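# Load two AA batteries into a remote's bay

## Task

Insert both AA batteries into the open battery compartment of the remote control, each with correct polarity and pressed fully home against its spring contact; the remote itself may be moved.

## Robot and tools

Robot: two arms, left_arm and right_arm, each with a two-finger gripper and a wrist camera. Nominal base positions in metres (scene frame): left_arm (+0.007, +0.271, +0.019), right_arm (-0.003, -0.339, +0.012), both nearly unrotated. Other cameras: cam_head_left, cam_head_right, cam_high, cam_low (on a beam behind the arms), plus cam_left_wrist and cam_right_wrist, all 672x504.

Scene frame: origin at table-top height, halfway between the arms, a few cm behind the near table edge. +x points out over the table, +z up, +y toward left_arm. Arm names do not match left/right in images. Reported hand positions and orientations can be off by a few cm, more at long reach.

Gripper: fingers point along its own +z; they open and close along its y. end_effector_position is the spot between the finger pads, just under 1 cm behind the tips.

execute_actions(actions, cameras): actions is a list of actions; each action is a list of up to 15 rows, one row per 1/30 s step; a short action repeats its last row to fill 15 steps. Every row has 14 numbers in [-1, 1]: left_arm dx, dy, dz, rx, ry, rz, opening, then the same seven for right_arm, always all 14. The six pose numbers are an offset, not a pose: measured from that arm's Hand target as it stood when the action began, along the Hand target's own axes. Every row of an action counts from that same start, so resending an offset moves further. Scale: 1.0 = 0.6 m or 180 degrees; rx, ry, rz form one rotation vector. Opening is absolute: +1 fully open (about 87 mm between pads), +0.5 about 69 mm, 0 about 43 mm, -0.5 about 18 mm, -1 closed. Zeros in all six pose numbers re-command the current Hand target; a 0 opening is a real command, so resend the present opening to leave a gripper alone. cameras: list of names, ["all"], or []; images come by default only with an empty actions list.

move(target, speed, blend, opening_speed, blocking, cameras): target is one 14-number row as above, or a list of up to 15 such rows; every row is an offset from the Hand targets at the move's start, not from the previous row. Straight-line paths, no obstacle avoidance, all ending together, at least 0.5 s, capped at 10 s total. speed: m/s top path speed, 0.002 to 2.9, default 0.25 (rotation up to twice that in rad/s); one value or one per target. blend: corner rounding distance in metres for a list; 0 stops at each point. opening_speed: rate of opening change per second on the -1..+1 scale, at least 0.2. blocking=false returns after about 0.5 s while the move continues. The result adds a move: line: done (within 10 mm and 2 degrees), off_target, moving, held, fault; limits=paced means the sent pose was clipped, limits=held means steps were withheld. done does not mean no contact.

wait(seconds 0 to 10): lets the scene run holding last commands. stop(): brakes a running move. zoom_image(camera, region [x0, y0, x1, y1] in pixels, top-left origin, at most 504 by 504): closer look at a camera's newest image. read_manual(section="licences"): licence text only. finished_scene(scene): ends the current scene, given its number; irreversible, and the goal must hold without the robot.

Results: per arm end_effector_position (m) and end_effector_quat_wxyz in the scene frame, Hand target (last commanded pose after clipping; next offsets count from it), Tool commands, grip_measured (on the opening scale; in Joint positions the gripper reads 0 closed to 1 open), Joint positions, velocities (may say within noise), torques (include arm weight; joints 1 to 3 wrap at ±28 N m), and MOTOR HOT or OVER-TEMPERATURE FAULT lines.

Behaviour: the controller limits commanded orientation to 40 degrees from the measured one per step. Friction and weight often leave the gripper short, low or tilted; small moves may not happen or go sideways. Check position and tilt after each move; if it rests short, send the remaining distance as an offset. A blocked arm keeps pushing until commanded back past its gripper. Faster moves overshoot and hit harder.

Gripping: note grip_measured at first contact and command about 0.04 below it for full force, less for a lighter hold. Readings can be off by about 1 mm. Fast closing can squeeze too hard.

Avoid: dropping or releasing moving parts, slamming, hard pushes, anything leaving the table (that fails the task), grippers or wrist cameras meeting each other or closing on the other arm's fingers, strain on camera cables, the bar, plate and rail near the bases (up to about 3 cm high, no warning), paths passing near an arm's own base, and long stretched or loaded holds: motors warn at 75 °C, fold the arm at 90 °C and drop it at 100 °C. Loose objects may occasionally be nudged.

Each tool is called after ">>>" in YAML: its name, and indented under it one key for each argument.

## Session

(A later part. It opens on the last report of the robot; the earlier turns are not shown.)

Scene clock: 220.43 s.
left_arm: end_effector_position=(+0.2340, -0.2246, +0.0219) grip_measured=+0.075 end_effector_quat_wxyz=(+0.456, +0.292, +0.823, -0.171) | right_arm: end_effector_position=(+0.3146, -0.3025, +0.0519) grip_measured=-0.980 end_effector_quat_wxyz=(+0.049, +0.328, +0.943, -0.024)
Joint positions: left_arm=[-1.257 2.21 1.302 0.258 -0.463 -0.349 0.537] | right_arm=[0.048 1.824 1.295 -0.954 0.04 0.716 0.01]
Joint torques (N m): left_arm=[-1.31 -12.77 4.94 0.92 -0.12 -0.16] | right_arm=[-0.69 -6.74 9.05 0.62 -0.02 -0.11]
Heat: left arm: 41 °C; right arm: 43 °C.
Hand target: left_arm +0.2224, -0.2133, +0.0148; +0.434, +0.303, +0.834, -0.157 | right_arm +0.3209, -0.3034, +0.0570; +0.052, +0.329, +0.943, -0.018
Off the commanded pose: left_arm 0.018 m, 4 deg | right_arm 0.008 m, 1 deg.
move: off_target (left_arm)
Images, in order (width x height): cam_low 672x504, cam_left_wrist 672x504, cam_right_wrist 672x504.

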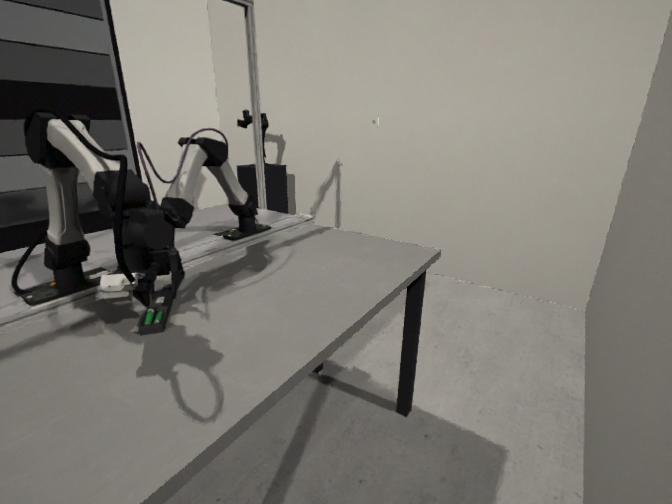

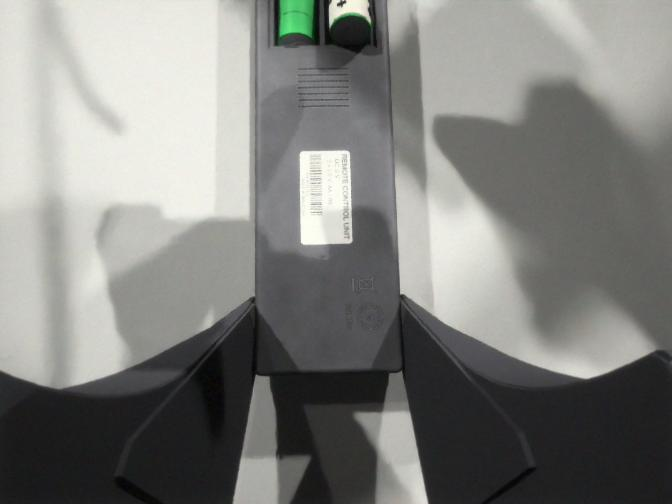

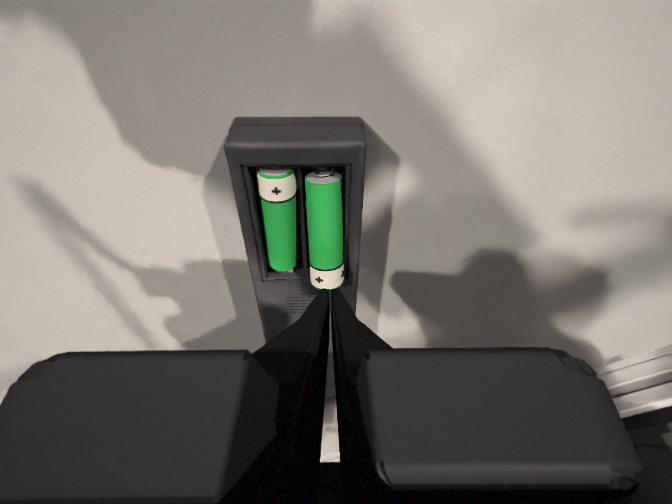

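>>> move:
  target:
    - [0,0,0,0,0,0,-0.06,0.019,0.003,-0.025,0,0,0,-0.98]
    - [0,0,0,0,0,0,-0.06,0.0218,0.003,0.0127,0,0,0,-0.98]
  speed: 0.08
  cameras: ["cam_right_wrist","cam_left_wrist"]

>>> zoom_image:
  camera: "cam_right_wrist"
  region: [240, 60, 400, 340]

>>> zoom_image:
  camera: "cam_left_wrist"
  region: [295, 0, 395, 80]

Scene clock: 224.10 s.
left_arm: end_effector_position=(+0.2340, -0.2246, +0.0219) grip_measured=+0.075 end_effector_quat_wxyz=(+0.456, +0.292, +0.823, -0.171) | right_arm: end_effector_position=(+0.3077, -0.2969, +0.0482) grip_measured=-0.980 end_effector_quat_wxyz=(+0.042, +0.324, +0.945, -0.026)
Joint positions: left_arm=[-1.257 2.21 1.302 0.258 -0.463 -0.349 0.537] | right_arm=[0.066 1.818 1.272 -0.952 0.04 0.725 0.01]
Joint torques (N m): left_arm=[-1.26 -12.74 4.86 0.96 -0.13 -0.19] | right_arm=[0.13 -7.24 5.46 0.93 -0.07 0.07]
Heat: left arm: 42 °C; right arm: 43 °C.
Hand target: left_arm +0.2224, -0.2133, +0.0148; +0.434, +0.303, +0.834, -0.157 | right_arm +0.3124, -0.2944, +0.0480; +0.052, +0.328, +0.943, -0.018
Off the commanded pose: left_arm 0.018 m, 4 deg | right_arm 0.005 m, 2 deg.
move: off_target (left_arm)
Images, in order (width x height): cam_left_wrist 672x504, cam_right_wrist 672x504.

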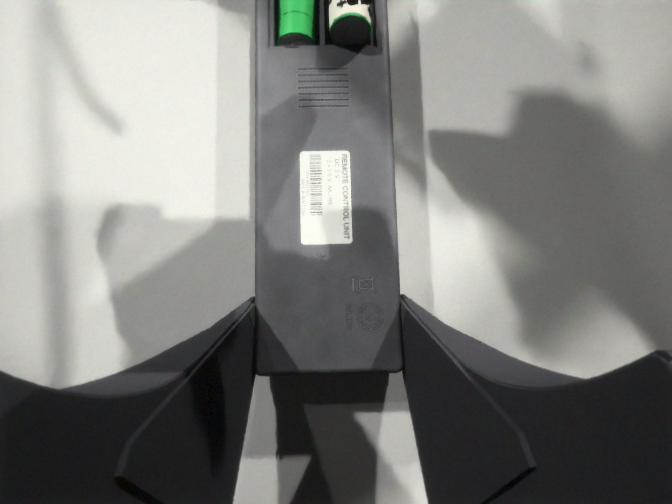

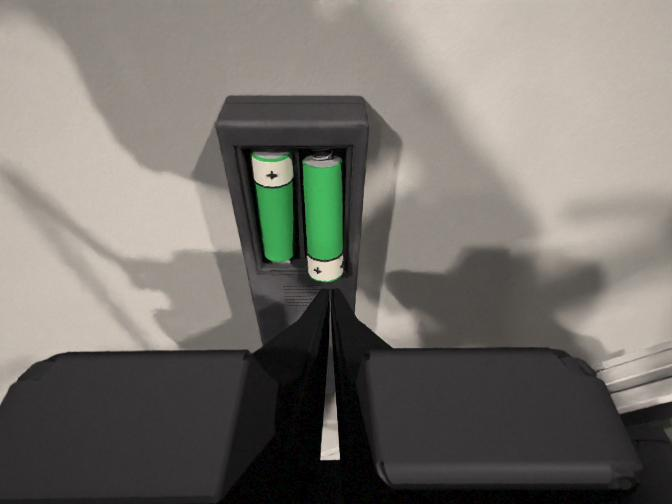

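Scaled by 1.800.

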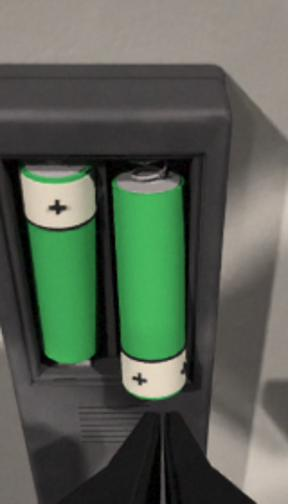

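Scaled by 5.040.

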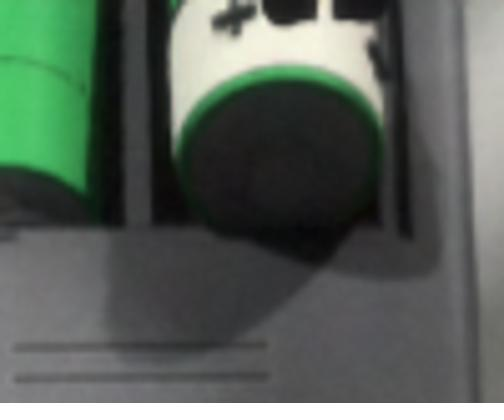

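>>> move:
  target:
    - [0,0,0,0,0,0,-0.06,-0.013,0.01,-0.02,0,0,0,-0.98]
    - [0,0,0,0,0,0,-0.06,-0.009,0.0075,0.003,0,0,0,-0.98]
  speed: 0.08
  cameras: ["cam_right_wrist"]

>>> zoom_image:
  camera: "cam_right_wrist"
  region: [240, 60, 400, 340]

Scene clock: 226.43 s.
left_arm: end_effector_position=(+0.2340, -0.2246, +0.0219) grip_measured=+0.075 end_effector_quat_wxyz=(+0.456, +0.292, +0.823, -0.171) | right_arm: end_effector_position=(+0.3154, -0.2963, +0.0498) grip_measured=-0.980 end_effector_quat_wxyz=(+0.046, +0.324, +0.945, -0.024)
Joint positions: left_arm=[-1.257 2.21 1.302 0.258 -0.463 -0.349 0.537] | right_arm=[0.066 1.836 1.302 -0.955 0.04 0.725 0.01]
Joint torques (N m): left_arm=[-1.31 -12.88 4.79 0.93 -0.1 -0.14] | right_arm=[-0.13 -6.53 5.41 0.96 -0.07 0.03]
Heat: left arm: 42 °C; right arm: 43 °C.
Hand target: left_arm +0.2224, -0.2133, +0.0148; +0.434, +0.303, +0.834, -0.157 | right_arm +0.3196, -0.2943, +0.0468; +0.052, +0.329, +0.943, -0.018
Off the commanded pose: left_arm 0.018 m, 4 deg | right_arm 0.005 m, 1 deg.
move: off_target (left_arm)
Images, in order (width x height): cam_right_wrist 672x504.

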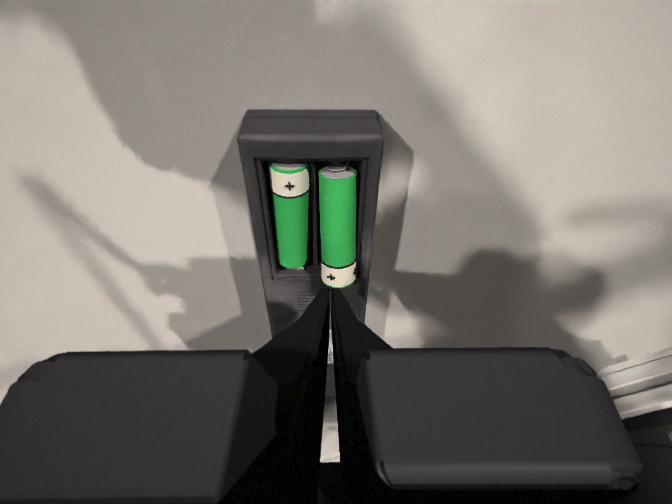

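Scaled by 1.800.

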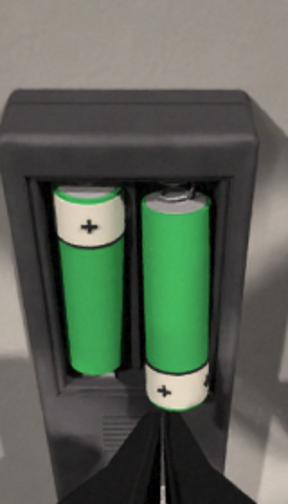

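>>> move:
  target:
    - [0,0,0,0,0,0,-0.06,-0.009,-0.01,-0.01,0,0,0,-0.98]
    - [0,0,0,0,0,0,-0.06,-0.0055,-0.008,0.012,0,0,0,-0.98]
  speed: 0.08
  cameras: ["cam_right_wrist"]

>>> zoom_image:
  camera: "cam_right_wrist"
  region: [240, 60, 400, 340]

Scene clock: 228.40 s.
left_arm: end_effector_position=(+0.2340, -0.2246, +0.0219) grip_measured=+0.075 end_effector_quat_wxyz=(+0.456, +0.292, +0.823, -0.171) | right_arm: end_effector_position=(+0.3157, -0.3013, +0.0428) grip_measured=-0.980 end_effector_quat_wxyz=(+0.047, +0.329, +0.943, -0.024)
Joint positions: left_arm=[-1.257 2.21 1.302 0.258 -0.463 -0.349 0.537] | right_arm=[0.052 1.844 1.282 -0.927 0.04 0.721 0.01]
Joint torques (N m): left_arm=[-1.18 -12.82 5 0.94 -0.08 -0.17] | right_arm=[-0.62 -6.86 5.41 0.97 0 -0.14]
Heat: left arm: 42 °C; right arm: 43 °C.
Hand target: left_arm +0.2224, -0.2133, +0.0148; +0.434, +0.303, +0.834, -0.157 | right_arm +0.3198, -0.3007, +0.0400; +0.052, +0.329, +0.943, -0.018
Off the commanded pose: left_arm 0.018 m, 4 deg | right_arm 0.005 m, 1 deg.
move: off_target (left_arm)
Images, in order (width x height): cam_right_wrist 672x504.

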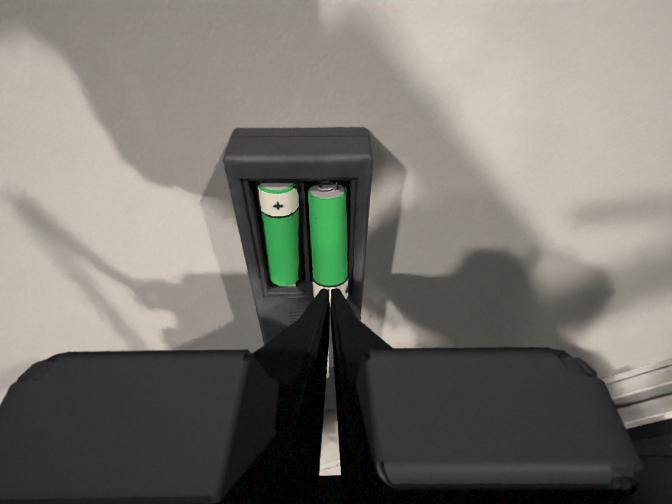

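Scaled by 1.800.

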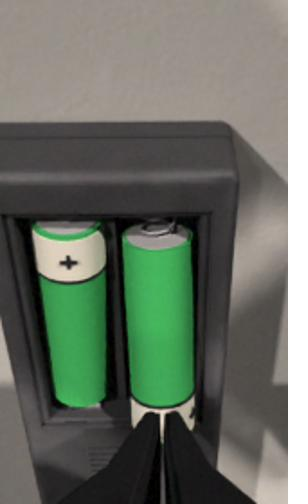

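>>> move:
  target:
    - [0,0,0,0,0,0,-0.06,0.0,0,0.05,0,0,0,-0.98]
    - [0,0,0,0,0,0,-0.06,-0.04,0,0.06,0,0,0,-0.98]
  speed: 0.05
  cameras: ["cam_right_wrist","cam_left_wrist"]

>>> zoom_image:
  camera: "cam_right_wrist"
  region: [240, 60, 400, 340]

>>> zoom_image:
  camera: "cam_left_wrist"
  region: [295, 0, 395, 80]

Scene clock: 230.70 s.
left_arm: end_effector_position=(+0.2340, -0.2245, +0.0219) grip_measured=+0.075 end_effector_quat_wxyz=(+0.456, +0.292, +0.823, -0.172) | right_arm: end_effector_position=(+0.3209, -0.3039, +0.0275) grip_measured=-0.980 end_effector_quat_wxyz=(+0.021, +0.326, +0.945, -0.003)
Joint positions: left_arm=[-1.257 2.21 1.302 0.258 -0.464 -0.35 0.537] | right_arm=[0.016 1.913 1.303 -0.909 -0.021 0.679 0.01]
Joint torques (N m): left_arm=[-1.35 -13.01 4.96 0.93 -0.11 -0.21] | right_arm=[-1.26 -3.75 5.53 1.69 0.58 -0.12]
Heat: left arm: 42 °C; right arm: 43 °C.
Hand target: left_arm +0.2224, -0.2133, +0.0148; +0.434, +0.303, +0.834, -0.157 | right_arm +0.3416, -0.3179, +0.0069; +0.052, +0.328, +0.943, -0.018
Off the commanded pose: left_arm 0.018 m, 4 deg | right_arm 0.033 m, 4 deg.
move: off_target (left_arm, right_arm)
Images, in order (width x height): cam_left_wrist 672x504, cam_right_wrist 672x504.

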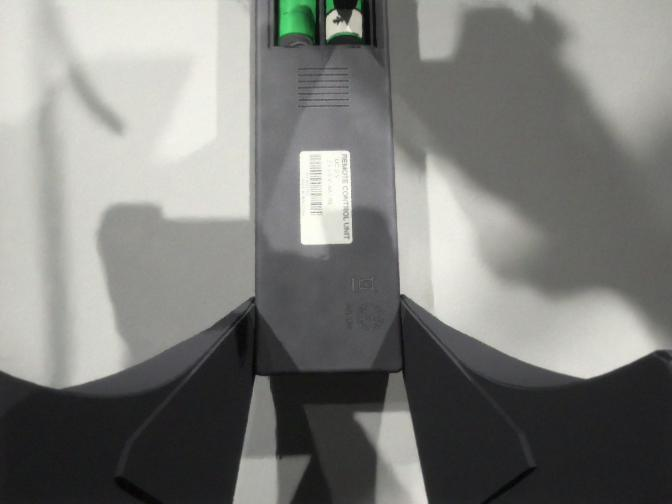

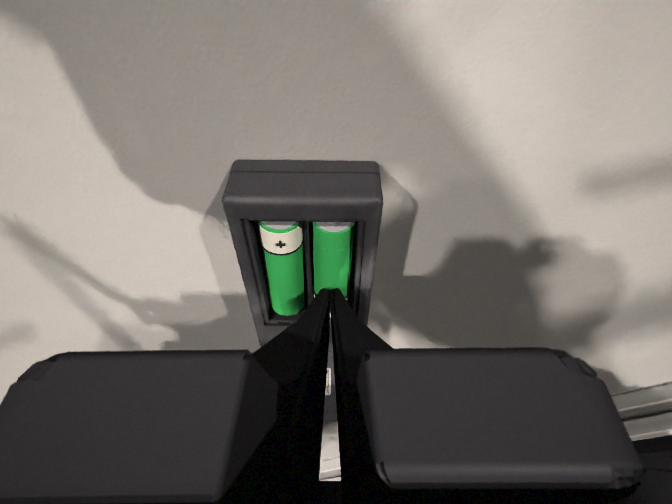

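Scaled by 1.800.

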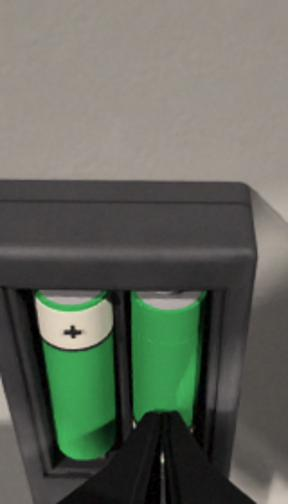

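Scaled by 5.040.

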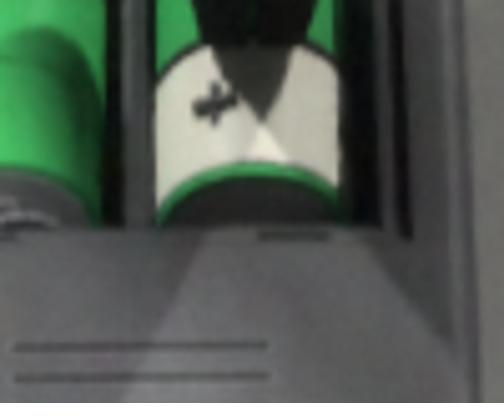

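>>> move:
  target:
    - [0,0,0,0,0,0,-0.06,0.03,0,-0.12,0,0,0,-0.98]
    - [0.0143,0,-0.0,0,0,0,0.4,0.0,0,-0.22,0,0,0,-0.98]
  speed: 0.1
  opening_speed: 0.6
  cameras: ["cam_right_wrist","cam_left_wrist"]

>>> zoom_image:
  camera: "cam_right_wrist"
  region: [280, 100, 420, 260]

Scene clock: 235.00 s.
left_arm: end_effector_position=(+0.2272, -0.2252, +0.0216) grip_measured=+0.400 end_effector_quat_wxyz=(+0.460, +0.293, +0.819, -0.176) | right_arm: end_effector_position=(+0.3268, -0.3025, +0.1280) grip_measured=-0.980 end_effector_quat_wxyz=(+0.037, +0.328, +0.944, -0.012)
Joint positions: left_arm=[-1.272 2.204 1.28 0.286 -0.472 -0.351 0.7] | right_arm=[0.022 1.84 1.618 -1.274 0.008 0.69 0.01]
Joint torques (N m): left_arm=[-0.58 -11.9 4.52 0.91 -0.09 -0.2] | right_arm=[-0.85 -8.14 8.88 0.5 0.29 -0.17]
Heat: left arm: 42 °C; right arm: 43 °C.
Hand target: left_arm +0.2188, -0.2099, +0.0077; +0.434, +0.303, +0.834, -0.157 | right_arm +0.3302, -0.3090, +0.1380; +0.052, +0.328, +0.943, -0.018
Off the commanded pose: left_arm 0.022 m, 4 deg | right_arm 0.012 m, 2 deg.
move: off_target (left_arm, right_arm); target 2's new opening was sent with left_arm's hand 0.023 m and 4 deg from that target
Images, in order (width x height): cam_left_wrist 672x504, cam_right_wrist 672x504.

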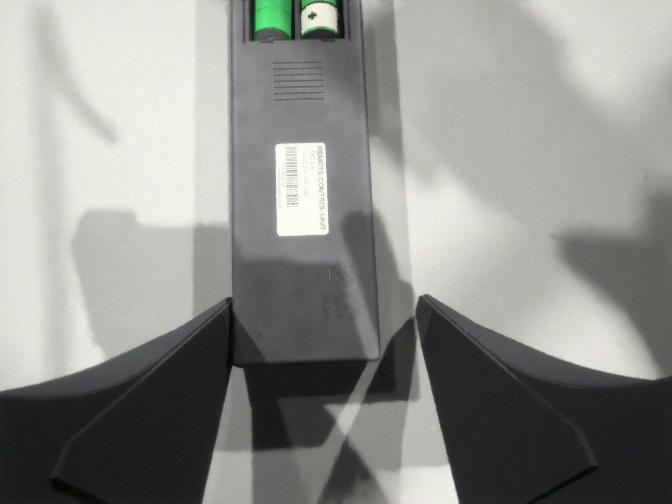

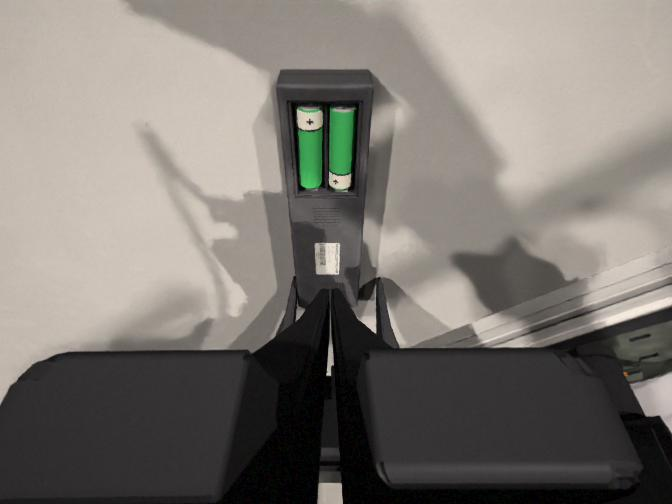

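Scaled by 3.150.

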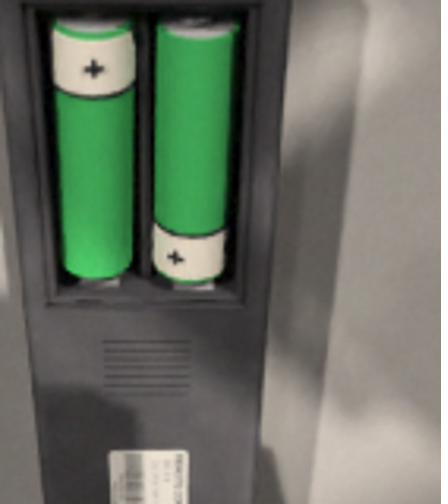

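>>> move:
  target:
    - [-0.06,0,-0.1,0,0,0,0.4,0,0,0,0,0,0,-0.98]
    - [-0.06,0.2,-0.3,0,0,0,0.4,0,0,-0.05,0,0,0,-0.98]
  speed: 0.15
  blend: [0.02,0]
  cameras: ["cam_right_wrist"]

>>> zoom_image:
  camera: "cam_right_wrist"
  region: [260, 80, 400, 220]

Scene clock: 237.90 s.
left_arm: end_effector_position=(+0.1977, -0.0374, +0.1367) grip_measured=+0.400 end_effector_quat_wxyz=(+0.429, +0.300, +0.838, -0.153) | right_arm: end_effector_position=(+0.3250, -0.3013, +0.1581) grip_measured=-0.980 end_effector_quat_wxyz=(+0.038, +0.328, +0.944, -0.012)
Joint positions: left_arm=[-1.154 1.34 0.808 -0.168 -0.373 -0.3 0.7] | right_arm=[0.022 1.84 1.738 -1.393 0.008 0.69 0.01]
Joint torques (N m): left_arm=[0.2 -6.34 7.13 1.6 -0.06 0.12] | right_arm=[-0.77 -7.72 9.09 0.5 0.23 -0.1]
Heat: left arm: 42 °C; right arm: 44 °C.
Hand target: left_arm +0.1984, -0.0368, +0.1405; +0.434, +0.303, +0.834, -0.157 | right_arm +0.3275, -0.3070, +0.1679; +0.052, +0.328, +0.943, -0.018
Off the commanded pose: left_arm 0.004 m, 1 deg | right_arm 0.012 m, 2 deg.
move: off_target (right_arm)
Images, in order (width x height): cam_right_wrist 672x504.

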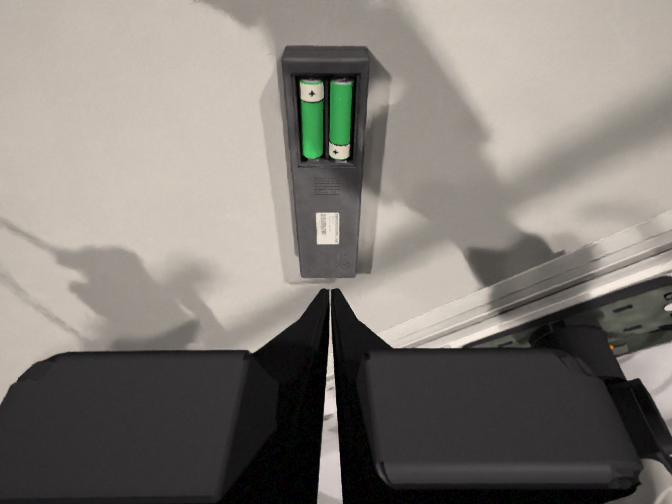

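Scaled by 3.600.

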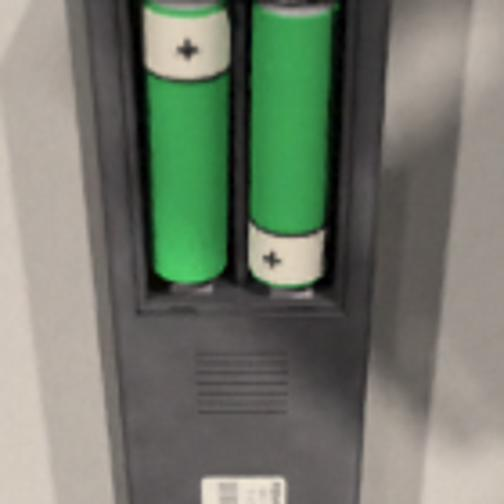

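>>> finished_scene:
  scene: 1

The scene is finished: the task was done.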